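# Stow the washcloth in the jar and put the lid on

## Task

Get every part of the washcloth inside the jar, then fit the lid so the jar is closed.

## Robot and tools

Robot: two arms on one table. left_arm carries a left hand and has its base at about (-0.011, +0.356, 0) m. right_arm carries a right hand and has its base at about (-0.021, -0.243, 0) m. A camera stand sits behind them. Loose objects may now and then get a brief outside nudge.

Frame: every pose, position and offset uses the scene frame. Its origin is at table-top height, halfway between the nominal bases. +x points out over the table, +z points up, and +y points toward left_arm. Arm names do not match image sides. Printed hand positions and orientations can be off by a few centimetres. Resting arms often sit 1 to 3 cm (sometimes 5 cm) low, which does not by itself mean contact.

Row layout: one row holds 28 numbers, each in [-1, 1], and both arms are always included. The left arm comes first: dx, dy, dz, rx, ry, rz, then thumb_turn, thumb_bend, index, middle, ring, little, force_limit, speed. The right arm follows with the same 14 numbers in the same order.

Pose numbers (dx to rz) are an offset, not a pose. They count from that arm's Hand target as it stood when the action or move began, along scene axes. 1.0 means 0.6 m of travel or 180 degrees. rx, ry, rz form a single rotation vector, and the turn is about the Hand target's position. Every row of one action counts from that same start, so sending the same offset again moves the hand further. Six zeros re-request the current Hand target. The controller keeps the commanded orientation within 40 degrees of the measured one. If a hand stops short of its target, send the missing distance as a new offset.

Hand numbers are absolute motor targets, not offsets. On each finger motor, -1 is open or straight and +1 is closed. thumb_turn +1 puts the thumb opposite the fingers, which is needed to grip; -1 sets it beside the palm. force_limit maps -1..+1 to about 0..10 N at the fingertip (0..15 N for the two thumb motors). speed rises from nearly zero at -1 to full at +0.48 and stays full up to +1. To leave a hand unchanged, repeat the eight hand numbers you last sent it. Before any have been sent, use its hand_measured values plus hand_force_limit and hand_speed.

Hand geometry: the hand point lies 0.15 m out from the wrist face along the fingers. Its +z runs along straight fingers and its +y points out of the palm. On the right hand, +x points away from the thumb; on the left hand, +x points toward the thumb. Straight fingers extend 0.06 to 0.07 m past the point and lie 0.06 m behind it along -y. An opposed grip holds objects about 0.035 to 0.065 m thick, or a handle down to about 0.025 m. A wrist bracket on the little-finger side can strike things.

Gripping: for a gentle grip, close at speed -0.94 or lower. A motor starts only when its target changes by 0.002 or more. To squeeze harder, raise force_limit and also send a target that is more closed than hand_measured. To loosen a grip, send a target more open than hand_measured.

Tools:
- execute_actions(actions, cameras): actions is a list of actions. Each action is up to 15 rows, one per 1/30 s step, and its last row repeats to fill the 15 steps. Images are returned only when actions is empty or cameras names them.
- move(target, speed, blend, blocking, cameras): target is one row, or a list of up to 15 rows. Every row is an offset from the Hand targets at the move's start, not from the previous row. Hand paths are straight lines and all finish together, capped at 10 s. speed is in m/s, from 0.002 to 4.3, default 0.25; turning speed is limited to twice that in rad/s. blend, in metres, rounds the corners between listed targets; 0 means a stop at each target. blocking=false returns after about 0.5 s while the motion continues. Paths do not avoid obstacles or the other arm. Faster moves lag more and hit harder, and aiming past a contact presses harder. Keep paths away from an arm's own base.
- wait(seconds): 0 to 10 s; the arms hold their last commands.
- stop(): brakes a running move to rest.
- zoom_image(camera, region): region is [x0, y0, x1, y1] in pixels of that camera's latest image, at most 504 by 504.
- show_instructions(): shows the reference pages.
- finished_scene(scene): scene is 1 or 2. This ends the scene for good.

Cameras: cam_head_left, cam_head_right, cam_high and cam_low (896x504), plus cam_left_wrist and cam_right_wrist (fisheye, 616x616).

Results: each arm reports end_effector_position (m), end_effector_quat_wxyz, Hand target (the commanded pose your next offsets start from), joint positions, velocities and torques, and motor temperatures. Each hand lists six values in motor order: hand_measured, hand_stopped_by (moving, target, force, stalled, fault) and hand_load_n (positive when something pushes a finger open). A lost grip shows only as hand_load_n falling toward 0. move adds a 'move:' line with an outcome such as done, off_target, moving, held or fault. limits=paced means a pose was clipped; limits=held means a check held back steps. Neither done nor off_target tells you whether there was contact.

Avoid: dropping things or releasing them while they move, and anything leaving the table (that fails the task). Avoid hard hits on fixed or heavy objects, arms pressing each other, or a hand closing on the other hand's fingers. Avoid too much finger force and fast swings with a load. To end a push, command back past the current hand point. Holding loads, stretched arms or unreachable targets heat motors; at 100 °C that arm goes limp for 30 to 60 s, sometimes with no MOTOR HOT warning first. The goal must still hold after the robot lets go.

Each tool is called after "Request:" by a JSON object that holds its "name" and its "arguments", one argument or row to a line.

Reference images:

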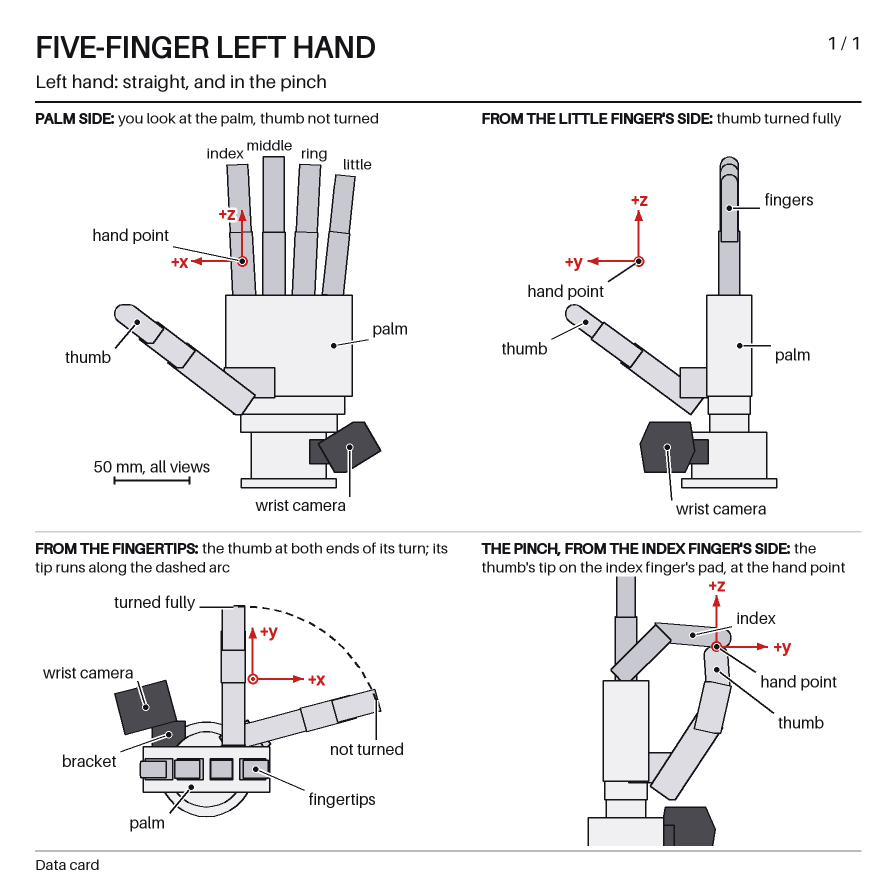

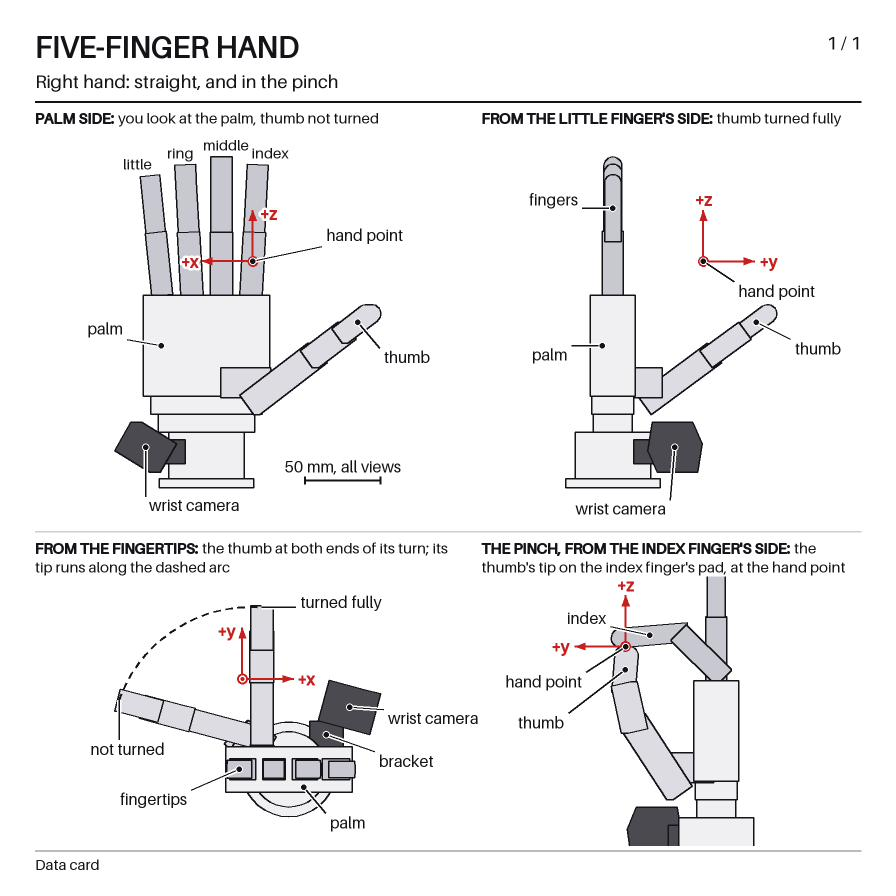

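## Session

Request:
{"name": "execute_actions", "arguments": {
  "actions": []
}}

Scene clock: 0.00 s.
left_arm: end_effector_position=(+0.8819, +0.2968, +0.2278) hand_measured=(-1.000, -1.000, -1.000, -1.000, -1.000, -1.000) hand_load_n=(+0.0, +0.0, +0.0, +0.0, +0.0, +0.0) hand_stopped_by=(target, target, target, target, target, target) hand_force_limit=0.00 hand_speed=-0.80 end_effector_quat_wxyz=(+0.365, +0.104, +0.868, -0.320) | right_arm: end_effector_position=(+0.3229, -0.1432, +0.3432) hand_measured=(-1.000, -1.000, -1.000, -1.000, -1.000, -1.000) hand_load_n=(+0.0, +0.0, +0.0, +0.0, +0.0, +0.0) hand_stopped_by=(target, target, target, target, target, target) hand_force_limit=0.00 hand_speed=-0.80 end_effector_quat_wxyz=(-0.257, +0.537, +0.371, +0.713)
Joint positions: left_arm=[0.021 2.513 2.871 -1.121 0.7 1.524] | right_arm=[-0.079 0.55 0.34 0.507 -1.04 -1.571]
Joint velocities: within noise
Joint torques (N m): no reading
Motor temperatures (°C): left_arm=[31 27 30 31 31 26] | right_arm=[28 33 27 29 27 27]
Heat: left arm: hottest waist 31 °C; right arm: hottest shoulder 33 °C.
Hand target: left_arm +0.8839, +0.2968, +0.2488; +0.382, +0.111, +0.861, -0.317 | right_arm +0.3237, -0.1433, +0.3603; -0.250, +0.526, +0.377, +0.721

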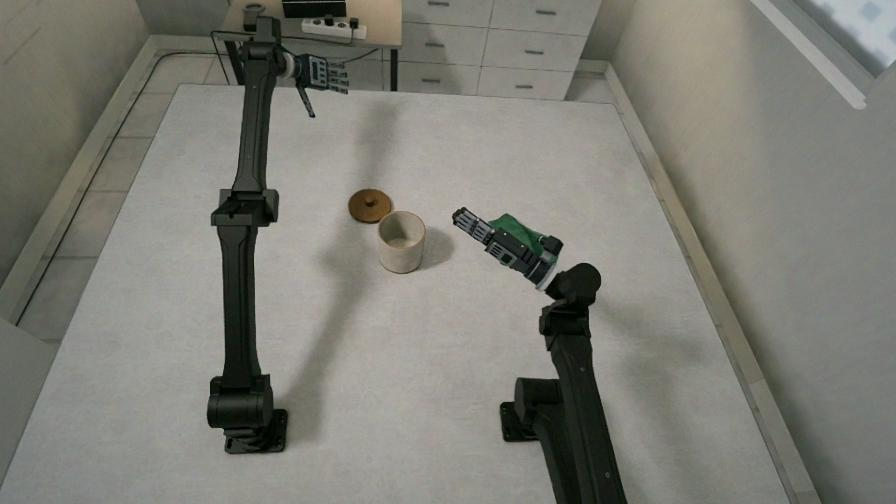

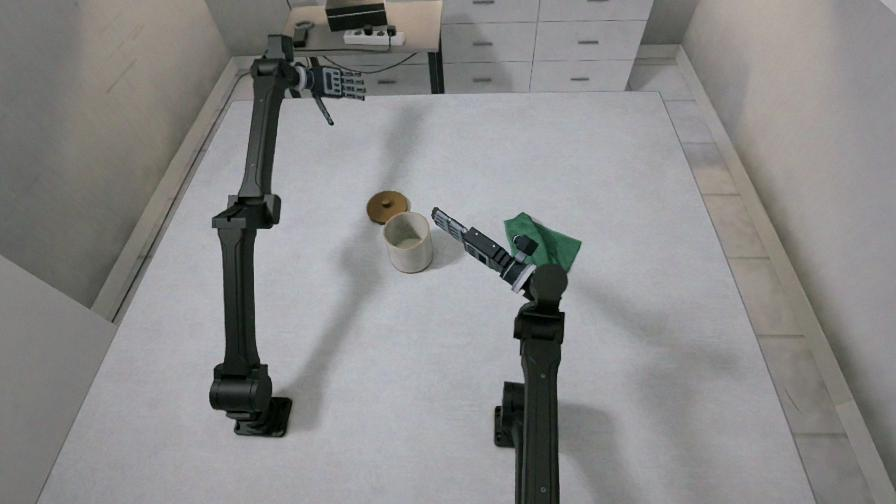

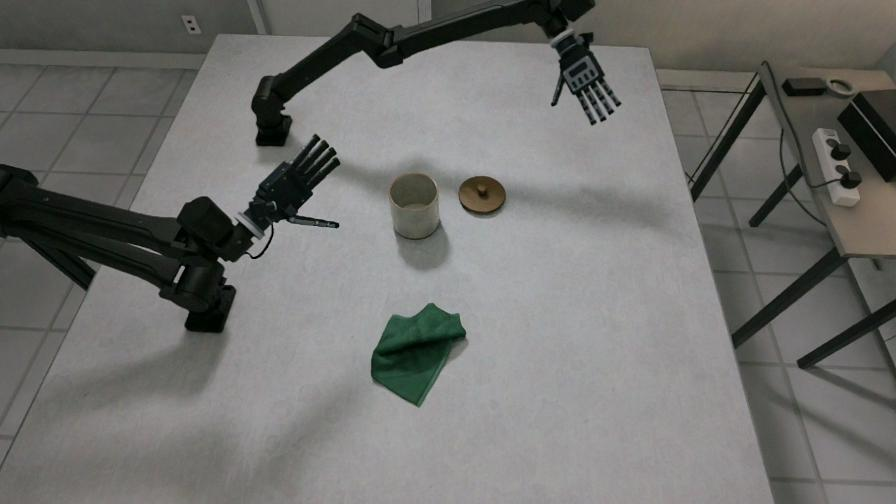

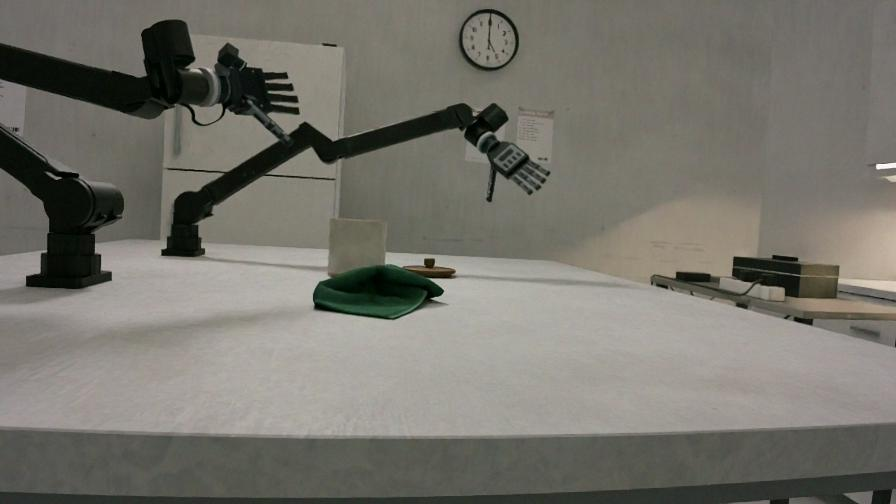

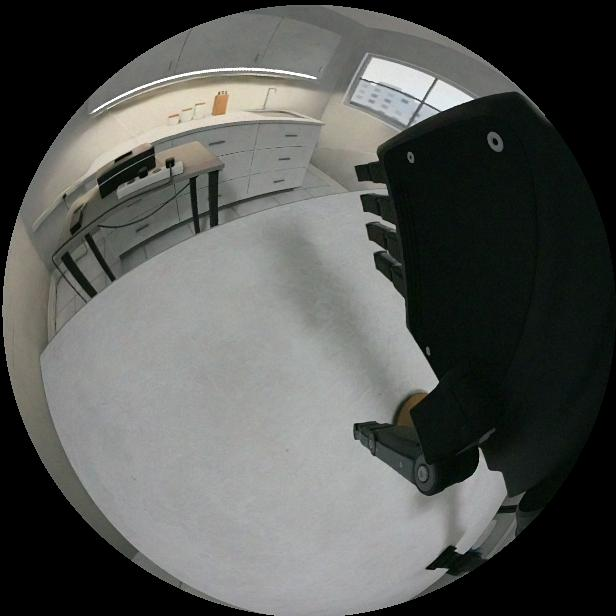

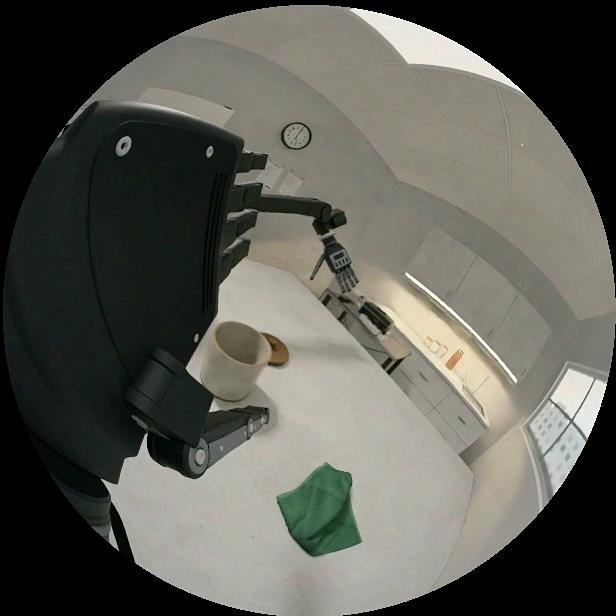

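Request:
{"name": "zoom_image", "arguments": {
  "camera": "cam_high",
  "region": [340, 140, 560, 420]
}}

Request:
{"name": "zoom_image", "arguments": {
  "camera": "cam_low",
  "region": [290, 190, 490, 340]
}}

Request:
{"name": "zoom_image", "arguments": {
  "camera": "cam_head_right",
  "region": [340, 170, 620, 310]
}}

Scaled by 1.800 from the camera's 896x504 image, which has a finer 1280x720 frame.

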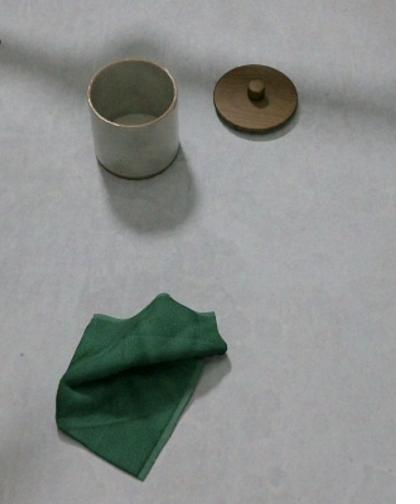

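Scaled by 2.520 from the camera's 896x504 image, which has a finer 1280x720 frame.

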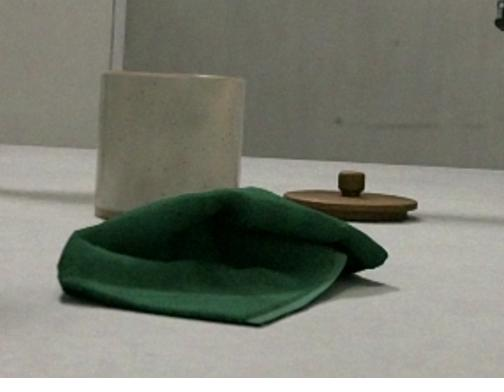

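Scaled by 1.800 from the camera's 896x504 image, which has a finer 1280x720 frame.

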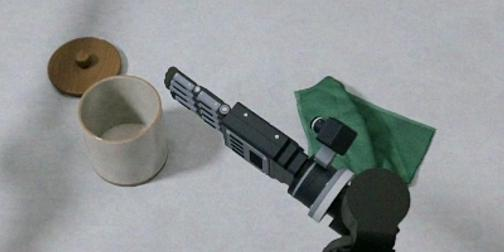

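Request:
{"name": "move", "arguments": {
  "target": [
    [-0.2,-0.09,0.0,-0.15,0.046,0.139, 1,-1,-1,-1,-1,-1,0,0, 0,0,0.03,0.285,0.403,0.081, 1,-1,-1,-1,-1,-1,0,0],
    [-0.473,-0.22,-0.048,-0.301,0.093,0.278, 1,-1,-1,-1,-1,-1,0,0, 0.252,-0.261,-0.2,0.446,0.496,-0.391, 1,-1,-1,-1,-1,-1,0,0]
  ],
  "speed": 0.35,
  "blend": 0.05,
  "cameras": ["all"]
}}

Scene clock: 218.57 s.
left_arm: end_effector_position=(+0.6000, +0.1707, +0.2054) hand_measured=(+1.000, -1.000, -1.000, -1.000, -1.000, -1.000) hand_load_n=(+0.0, +0.0, -0.5, +0.0, +0.0, +0.0) hand_stopped_by=(target, target, target, target, target, target) hand_force_limit=0.00 hand_speed=0.00 end_effector_quat_wxyz=(+0.356, -0.480, +0.647, -0.474) | right_arm: end_effector_position=(+0.4556, -0.3011, +0.2156) hand_measured=(+1.000, -1.000, -1.000, -1.000, -1.000, -1.000) hand_load_n=(+0.0, +0.0, +0.0, +0.0, +0.0, +0.0) hand_stopped_by=(target, target, target, target, target, target) hand_force_limit=0.00 hand_speed=0.00 end_effector_quat_wxyz=(-0.244, +0.665, -0.662, +0.244)
Joint positions: left_arm=[-0.235 1.49 1.027 0.161 0.054 0.023] | right_arm=[-0.19 1.289 1.148 -0.738 -0.143 -0.172]
Joint torques (N m): left_arm=[0.15 -13.92 8.31 3.38 -0.22 -0.17] | right_arm=[0.85 -7.77 12.62 1.59 -0.06 -0.06]
Motor temperatures (°C): left_arm=[30 47 46 30 30 25] | right_arm=[28 32 42 29 27 25]
Heat: left arm: hottest shoulder 47 °C; right arm: hottest elbow 42 °C.
Hand target: left_arm +0.6001, +0.1647, +0.2201; +0.362, -0.473, +0.637, -0.489 | right_arm +0.4749, -0.2999, +0.2402; -0.256, +0.660, -0.658, +0.257
Off the commanded pose: left_arm 0.016 m, 2 deg | right_arm 0.031 m, 2 deg.
move: off_target (left_arm, right_arm)

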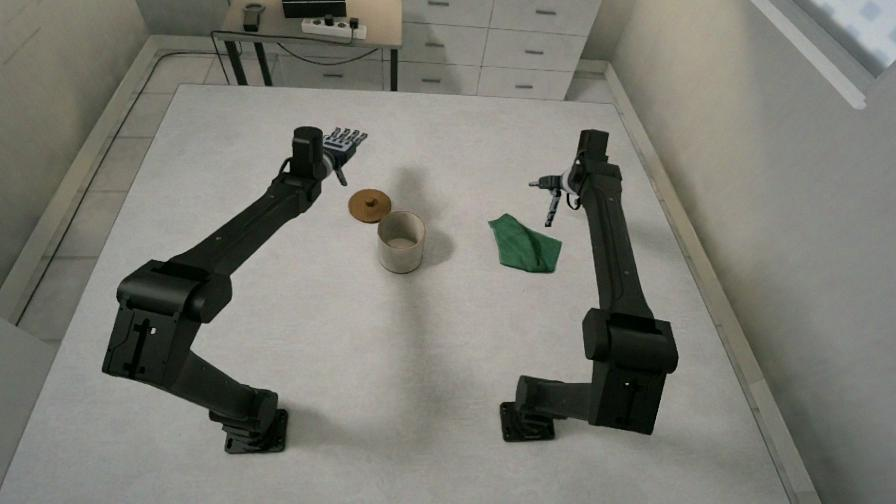

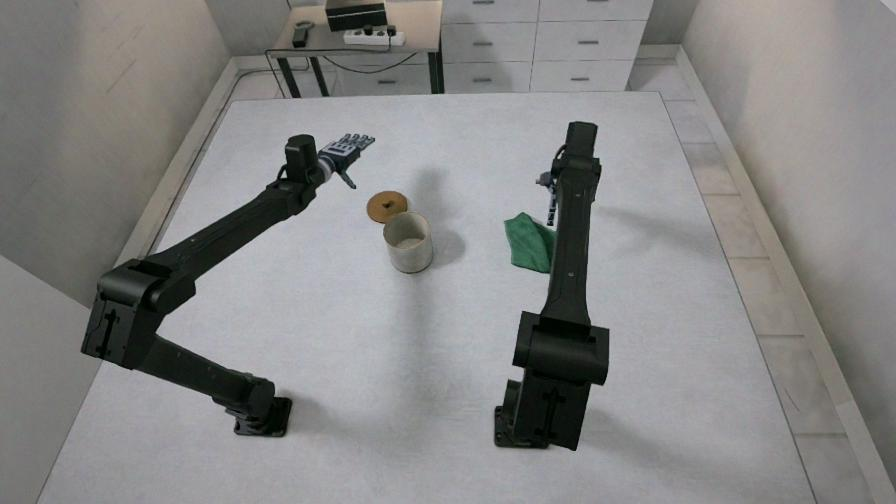

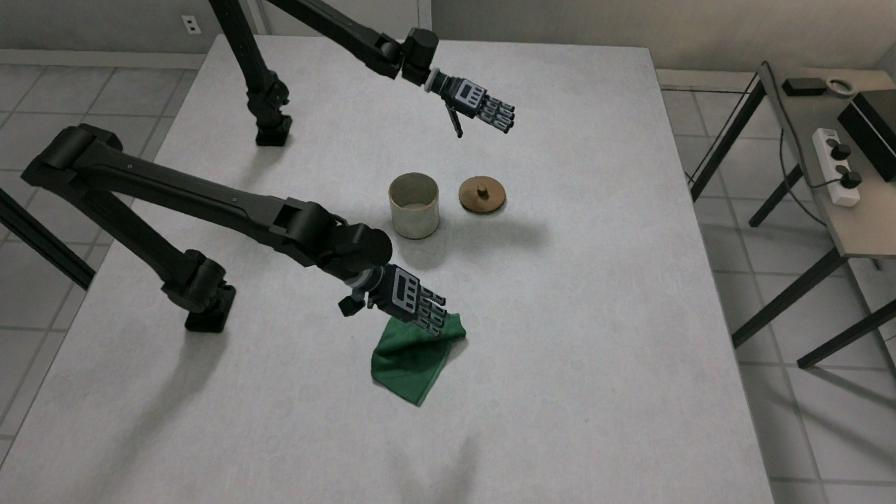

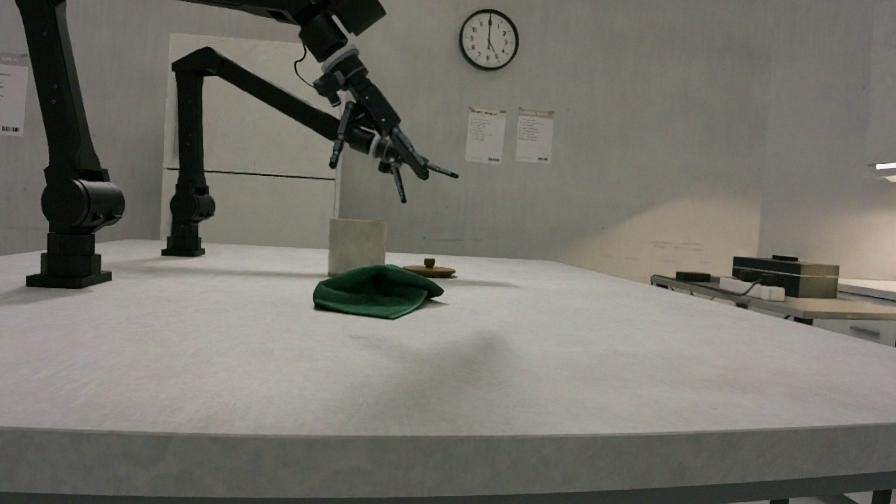

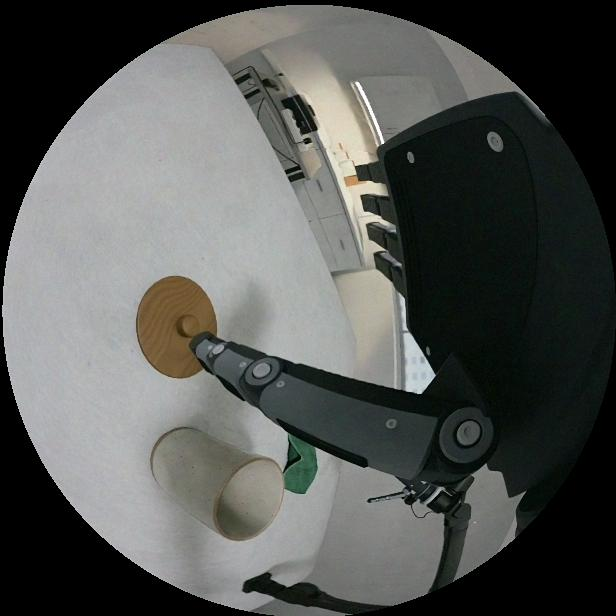

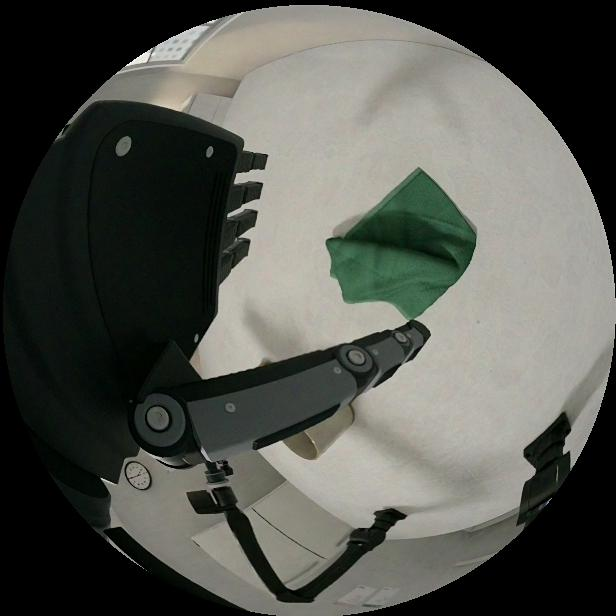

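Request:
{"name": "move", "arguments": {
  "target": [0.058,-0.058,-0.142,0,0,0, 1,-1,-1,-1,-1,-1,0,0, 0,-0.033,-0.05,0,0,-0.333, 1,-1,-1,-1,-1,-1,0,0],
  "speed": 0.35,
  "cameras": ["all"]
}}

Scene clock: 320.67 s.
left_arm: end_effector_position=(+0.6273, +0.1396, +0.1234) hand_measured=(+1.000, -1.000, -1.000, -1.000, -1.000, -1.000) hand_load_n=(+0.0, +0.0, +0.0, +0.0, +0.0, +0.0) hand_stopped_by=(target, target, target, target, target, target) hand_force_limit=0.00 hand_speed=0.00 end_effector_quat_wxyz=(+0.357, -0.479, +0.646, -0.474) | right_arm: end_effector_position=(+0.4541, -0.3229, +0.1893) hand_measured=(+1.000, -1.000, -1.000, -1.000, -1.000, -1.000) hand_load_n=(+0.0, +0.0, +0.0, +0.0, +0.0, +0.0) hand_stopped_by=(target, target, target, target, target, target) hand_force_limit=0.00 hand_speed=0.00 end_effector_quat_wxyz=(+0.074, -0.252, +0.901, -0.346)
Joint positions: left_arm=[-0.283 1.693 1.022 0.373 0.006 0.01] | right_arm=[-0.018 1.358 1.17 -0.962 0.607 0.846]
Joint torques (N m): left_arm=[-0.44 -13.33 8.81 3.18 -0.22 -0.1] | right_arm=[0.79 -8 12.01 1.07 0.51 -0.05]
Motor temperatures (°C): left_arm=[30 37 43 30 29 25] | right_arm=[28 33 50 29 27 25]
Heat: left arm: hottest elbow 43 °C; right arm: hottest elbow 50 °C.
Hand target: left_arm +0.6349, +0.1300, +0.1349; +0.363, -0.473, +0.637, -0.489 | right_arm +0.4749, -0.3197, +0.2101; +0.094, -0.243, +0.900, -0.351
Off the commanded pose: left_arm 0.017 m, 2 deg | right_arm 0.030 m, 3 deg.
move: off_target (left_arm, right_arm)

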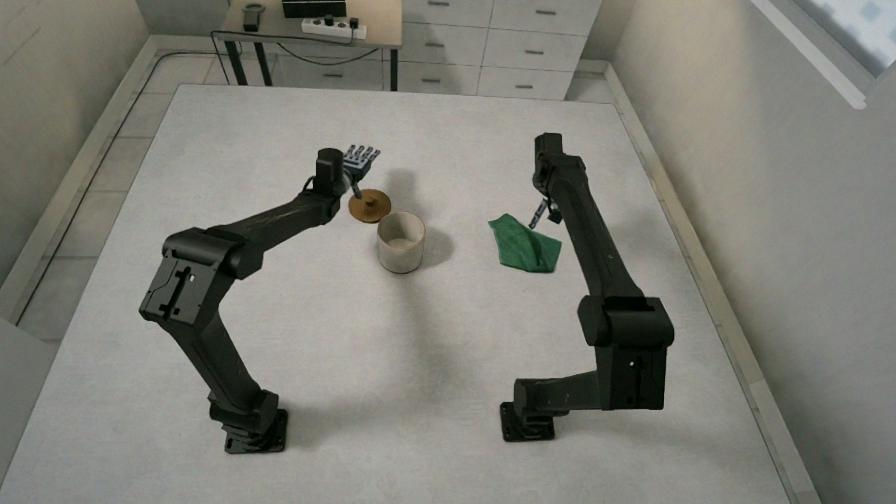

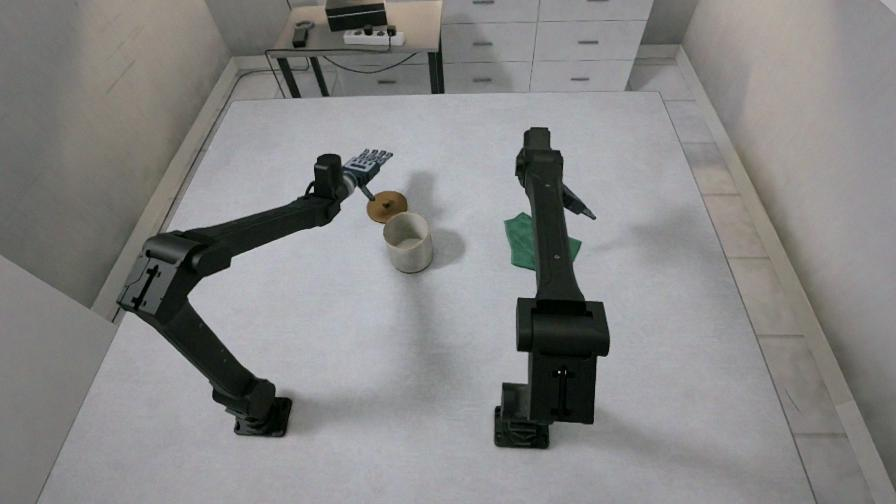

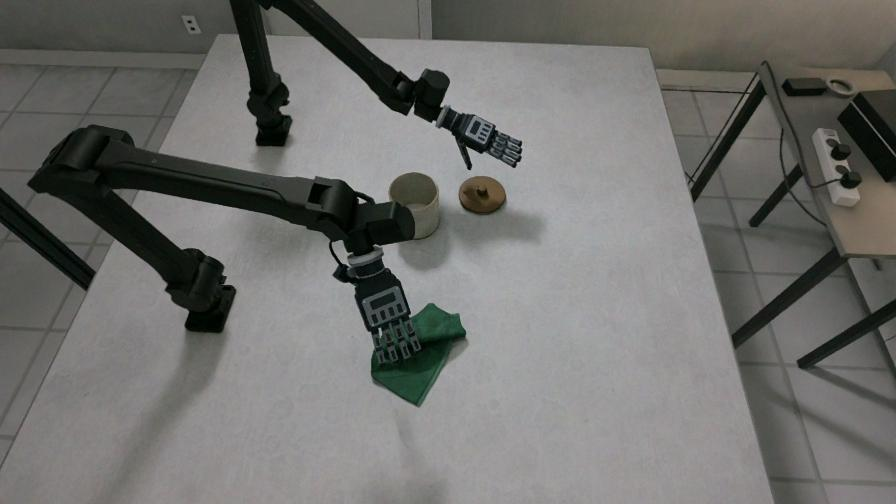

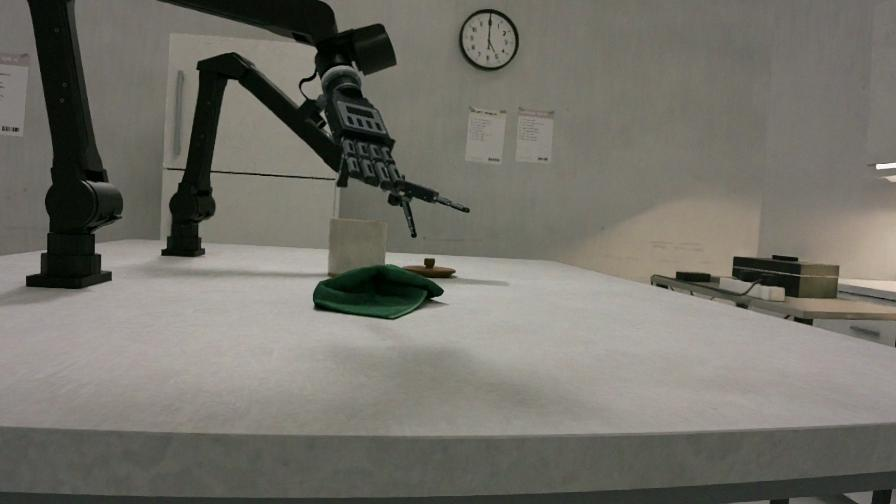

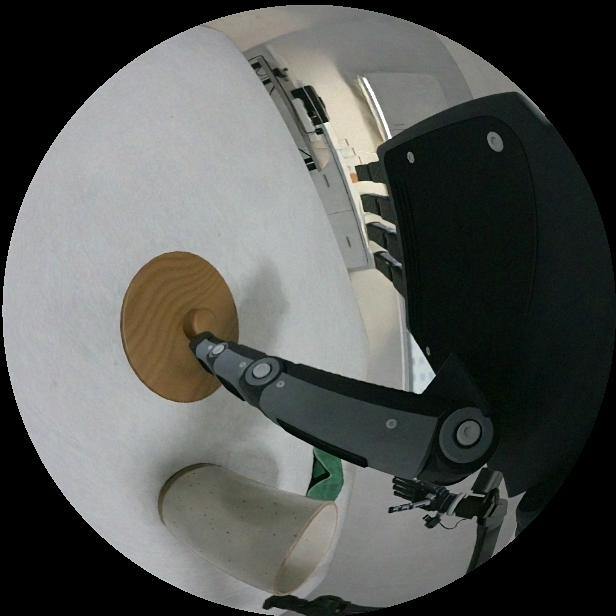

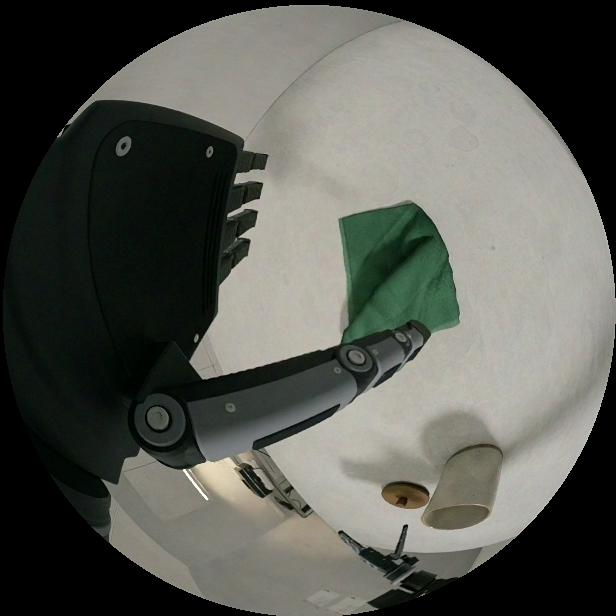

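Request:
{"name": "move", "arguments": {
  "target": [0.008,-0.039,-0.056,0,0,0, 1,-0.15,-0.5,-0.5,-1,-1,0,0, 0,0,-0.18,0,0,0, 1,-1,-1,-1,-1,-1,0,0],
  "speed": 0.25,
  "cameras": ["cam_high", "cam_low", "cam_left_wrist", "cam_right_wrist"]
}}

Scene clock: 359.00 s.
left_arm: end_effector_position=(+0.6283, +0.1154, +0.0841) hand_measured=(+1.000, -0.150, -0.500, -0.500, -1.000, -1.000) hand_load_n=(+0.0, +0.0, +0.0, +0.0, +0.0, +0.0) hand_stopped_by=(target, target, target, target, target, target) hand_force_limit=0.00 hand_speed=0.00 end_effector_quat_wxyz=(+0.355, -0.480, +0.650, -0.471) | right_arm: end_effector_position=(+0.4706, -0.3238, +0.1047) hand_measured=(+1.000, -1.000, -1.000, -1.000, -1.000, -1.000) hand_load_n=(+0.0, +0.0, +0.0, +0.0, +0.0, +0.0) hand_stopped_by=(target, target, target, target, target, target) hand_force_limit=0.00 hand_speed=0.00 end_effector_quat_wxyz=(+0.088, -0.245, +0.900, -0.351)
Joint positions: left_arm=[-0.327 1.781 1.022 0.449 -0.033 -0.001] | right_arm=[-0.017 1.454 1.026 -0.694 0.609 0.851]
Joint torques (N m): left_arm=[-0.32 -15.5 9.07 3.51 -0.21 -0.09] | right_arm=[0.73 -9.52 6.94 2.02 0.45 -0.09]
Heat: left arm: hottest elbow 42 °C; right arm: hottest elbow 49 °C.
Hand target: left_arm +0.6397, +0.1066, +0.1013; +0.362, -0.473, +0.637, -0.489 | right_arm +0.4750, -0.3198, +0.1024; +0.094, -0.243, +0.900, -0.351
Off the commanded pose: left_arm 0.022 m, 3 deg | right_arm 0.007 m, 1 deg.
move: off_target (left_arm)
Images, in order (width x height): cam_high 896x504, cam_low 896x504, cam_left_wrist 616x616, cam_right_wrist 616x616.

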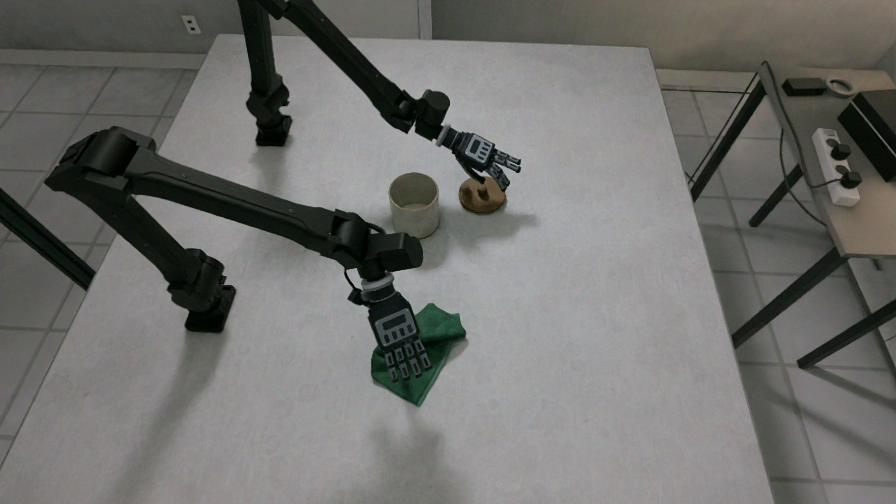

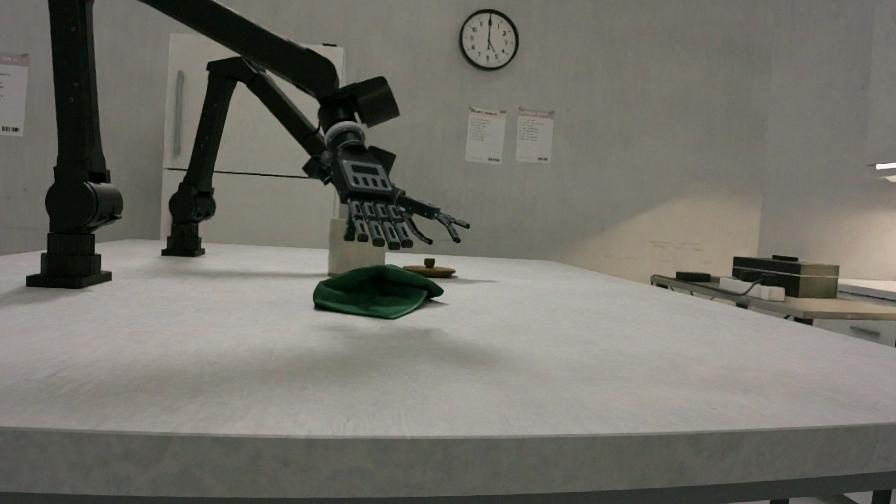

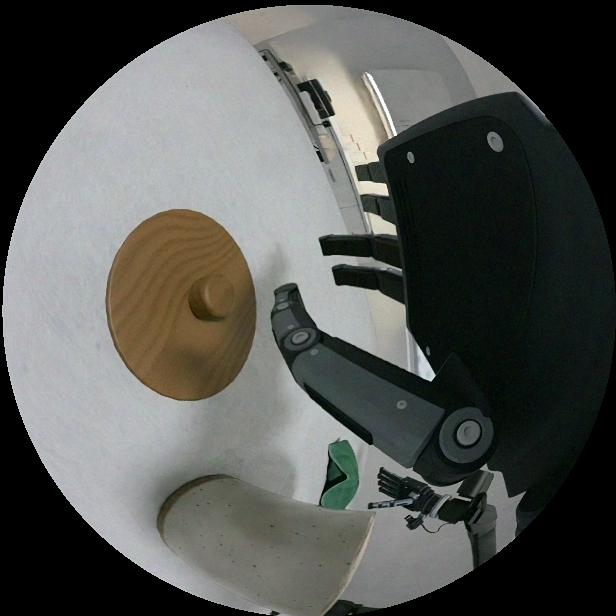

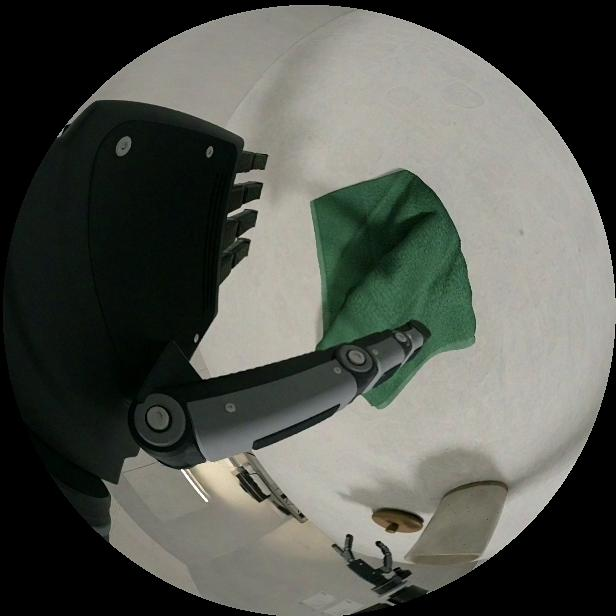

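Request:
{"name": "move", "arguments": {
  "target": [-0.0145,-0.004,-0.049,0,0,0, 1,-0.15,-0.5,-0.5,-1,-1,0,0, -0.015,0.018,-0.112,0,0,0, 1,-1,-1,-1,-1,-1,0,0],
  "speed": 0.15,
  "cameras": ["cam_high", "cam_low", "cam_left_wrist", "cam_right_wrist"]
}}

Scene clock: 388.50 s.
left_arm: end_effector_position=(+0.6306, +0.1120, +0.0695) hand_measured=(+1.000, -0.150, -0.500, -0.500, -1.000, -1.000) hand_load_n=(+0.0, +0.0, +0.0, +0.0, -0.5, +0.0) hand_stopped_by=(target, target, target, target, target, target) hand_force_limit=0.00 hand_speed=0.00 end_effector_quat_wxyz=(+0.362, -0.476, +0.642, -0.479) | right_arm: end_effector_position=(+0.4639, -0.3128, +0.0407) hand_measured=(+1.000, -1.000, -1.000, -1.000, -1.000, -1.000) hand_load_n=(+0.0, +0.0, +0.0, +0.0, +0.0, +0.0) hand_stopped_by=(target, target, target, target, target, target) hand_force_limit=0.00 hand_speed=0.00 end_effector_quat_wxyz=(+0.091, -0.245, +0.899, -0.351)
Joint positions: left_arm=[-0.333 1.822 1.007 0.533 -0.042 -0.003] | right_arm=[0.008 1.526 0.912 -0.516 0.619 0.874]
Joint torques (N m): left_arm=[-1.14 -15.15 6.86 3.17 -0.16 -0.09] | right_arm=[0.67 -9.35 6.02 2 0.51 -0.05]
Motor temperatures (°C): left_arm=[30 34 43 30 29 25] | right_arm=[28 33 44 29 27 25]
Heat: left arm: hottest elbow 43 °C; right arm: hottest elbow 44 °C.
Hand target: left_arm +0.6310, +0.1042, +0.0719; +0.363, -0.473, +0.637, -0.489 | right_arm +0.4660, -0.3090, +0.0351; +0.094, -0.243, +0.900, -0.351
Off the commanded pose: left_arm 0.008 m, 1 deg | right_arm 0.007 m, 0 deg.
move: done
Images, in order (width x height): cam_high 896x504, cam_low 896x504, cam_left_wrist 616x616, cam_right_wrist 616x616.

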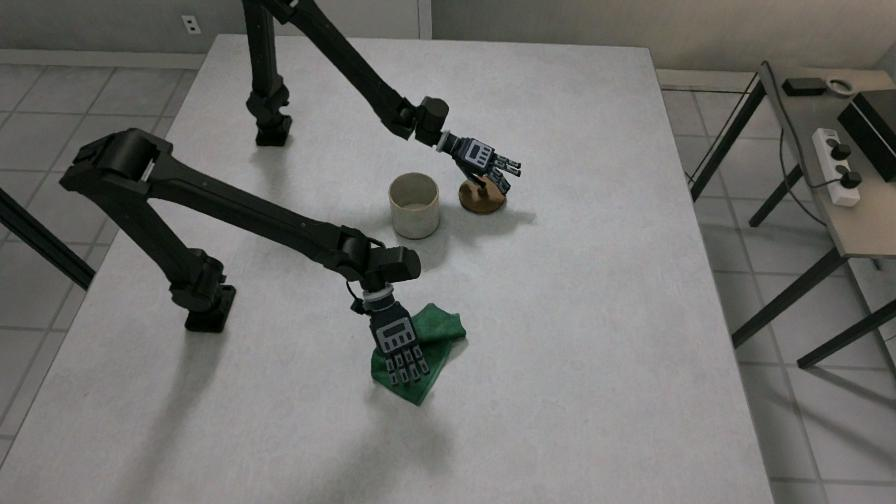

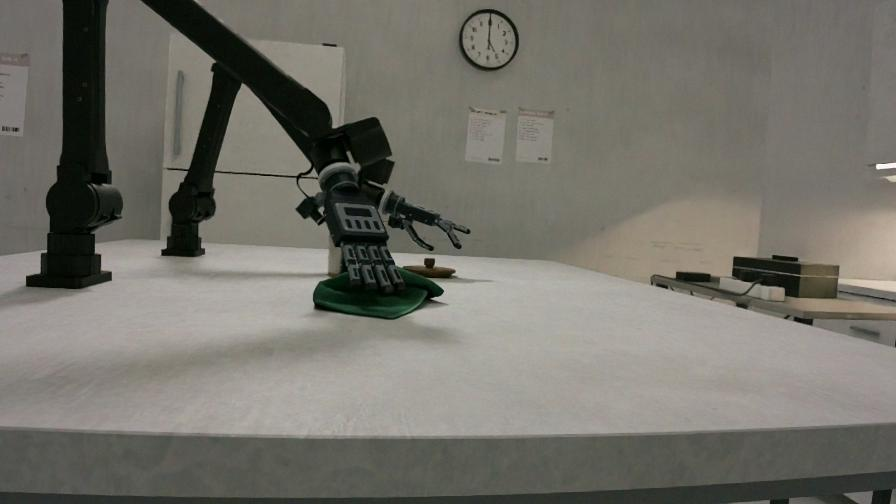

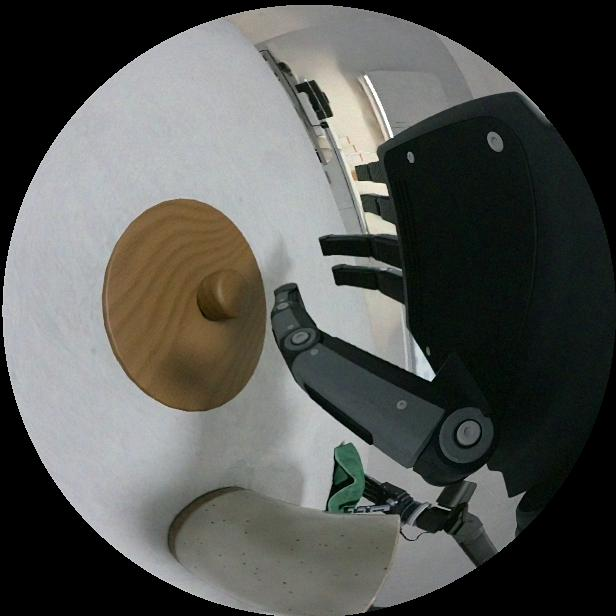

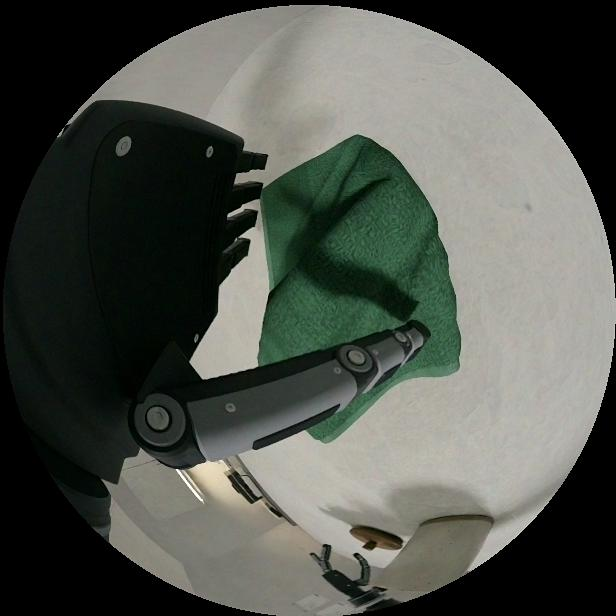

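Request:
{"name": "move", "arguments": {
  "target": [
    [-0.034,0.002,-0.029,0,0,0, 1,-0.15,-0.5,-0.5,-1,-1,0,0, 0,0,-0.03,0,0,0, 1,-1,-1,-1,-1,-1,0,-0.4],
    [-0.034,0.002,-0.029,0,0,0, 1,-0.15,-0.5,-0.5,-1,-1,0,0, 0,0,-0.03,0,0,0, 1,0.2,0.4,0.4,0.4,0.4,0,-0.4]
  ],
  "speed": 0.15,
  "cameras": ["cam_high", "cam_low", "cam_left_wrist", "cam_right_wrist"]
}}

Scene clock: 417.47 s.
left_arm: end_effector_position=(+0.6111, +0.1125, +0.0535) hand_measured=(+1.000, -0.150, -0.500, -0.500, -1.000, -1.000) hand_load_n=(+0.0, +0.0, +0.0, +0.0, +0.0, +0.0) hand_stopped_by=(target, target, target, target, target, target) hand_force_limit=0.00 hand_speed=0.00 end_effector_quat_wxyz=(+0.362, -0.475, +0.642, -0.480) | right_arm: end_effector_position=(+0.4719, -0.3142, +0.0293) hand_measured=(+1.000, -0.440, +0.208, +0.094, +0.400, +0.400) hand_load_n=(+3.0, +13.5, +8.0, +1.0, +3.5, +0.0) hand_stopped_by=(target, force, force, force, target, target) hand_force_limit=0.00 hand_speed=-0.40 end_effector_quat_wxyz=(+0.105, -0.237, +0.897, -0.358)
Joint positions: left_arm=[-0.345 1.822 0.941 0.601 -0.053 -0.007] | right_arm=[0.008 1.552 0.893 -0.439 0.626 0.879]
Joint torques (N m): left_arm=[-1.26 -13.8 6.22 3.26 -0.17 -0.14] | right_arm=[0.73 -9 5.72 1.09 0.24 -0.09]
Heat: left arm: hottest elbow 40 °C; right arm: hottest elbow 40 °C.
Hand target: left_arm +0.6106, +0.1054, +0.0545; +0.362, -0.473, +0.637, -0.488 | right_arm +0.4660, -0.3090, +0.0171; +0.094, -0.243, +0.899, -0.351
Off the commanded pose: left_arm 0.007 m, 1 deg | right_arm 0.015 m, 2 deg.
move: off_target (right_arm)
Images, in order (width x height): cam_high 896x504, cam_low 896x504, cam_left_wrist 616x616, cam_right_wrist 616x616.

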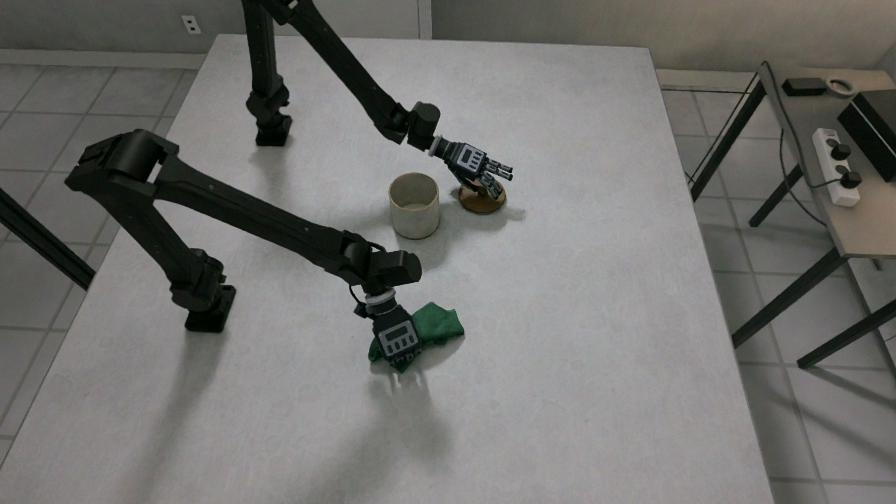

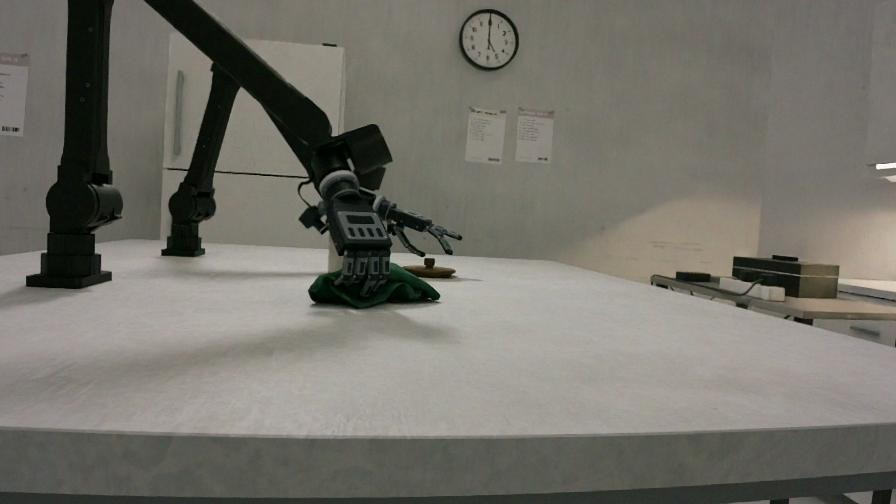

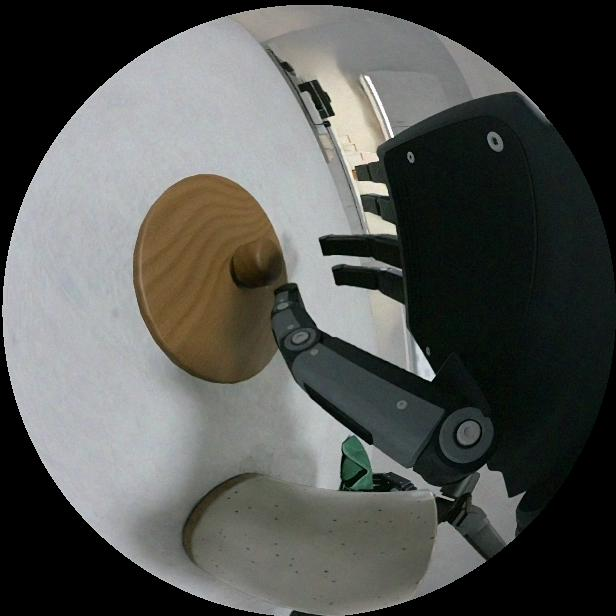

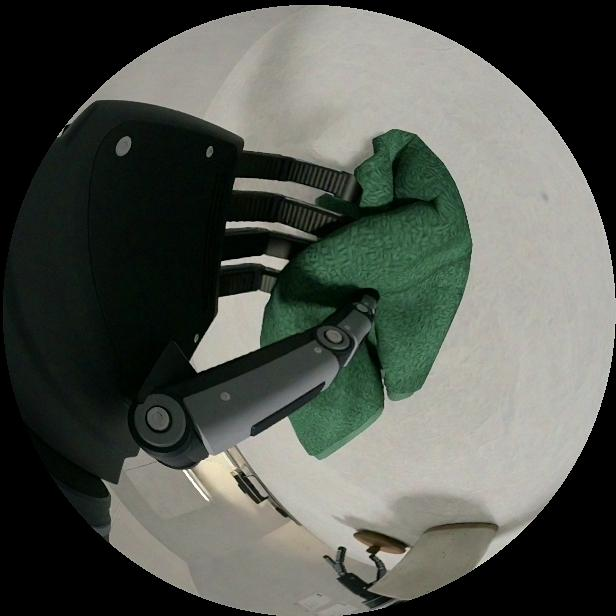

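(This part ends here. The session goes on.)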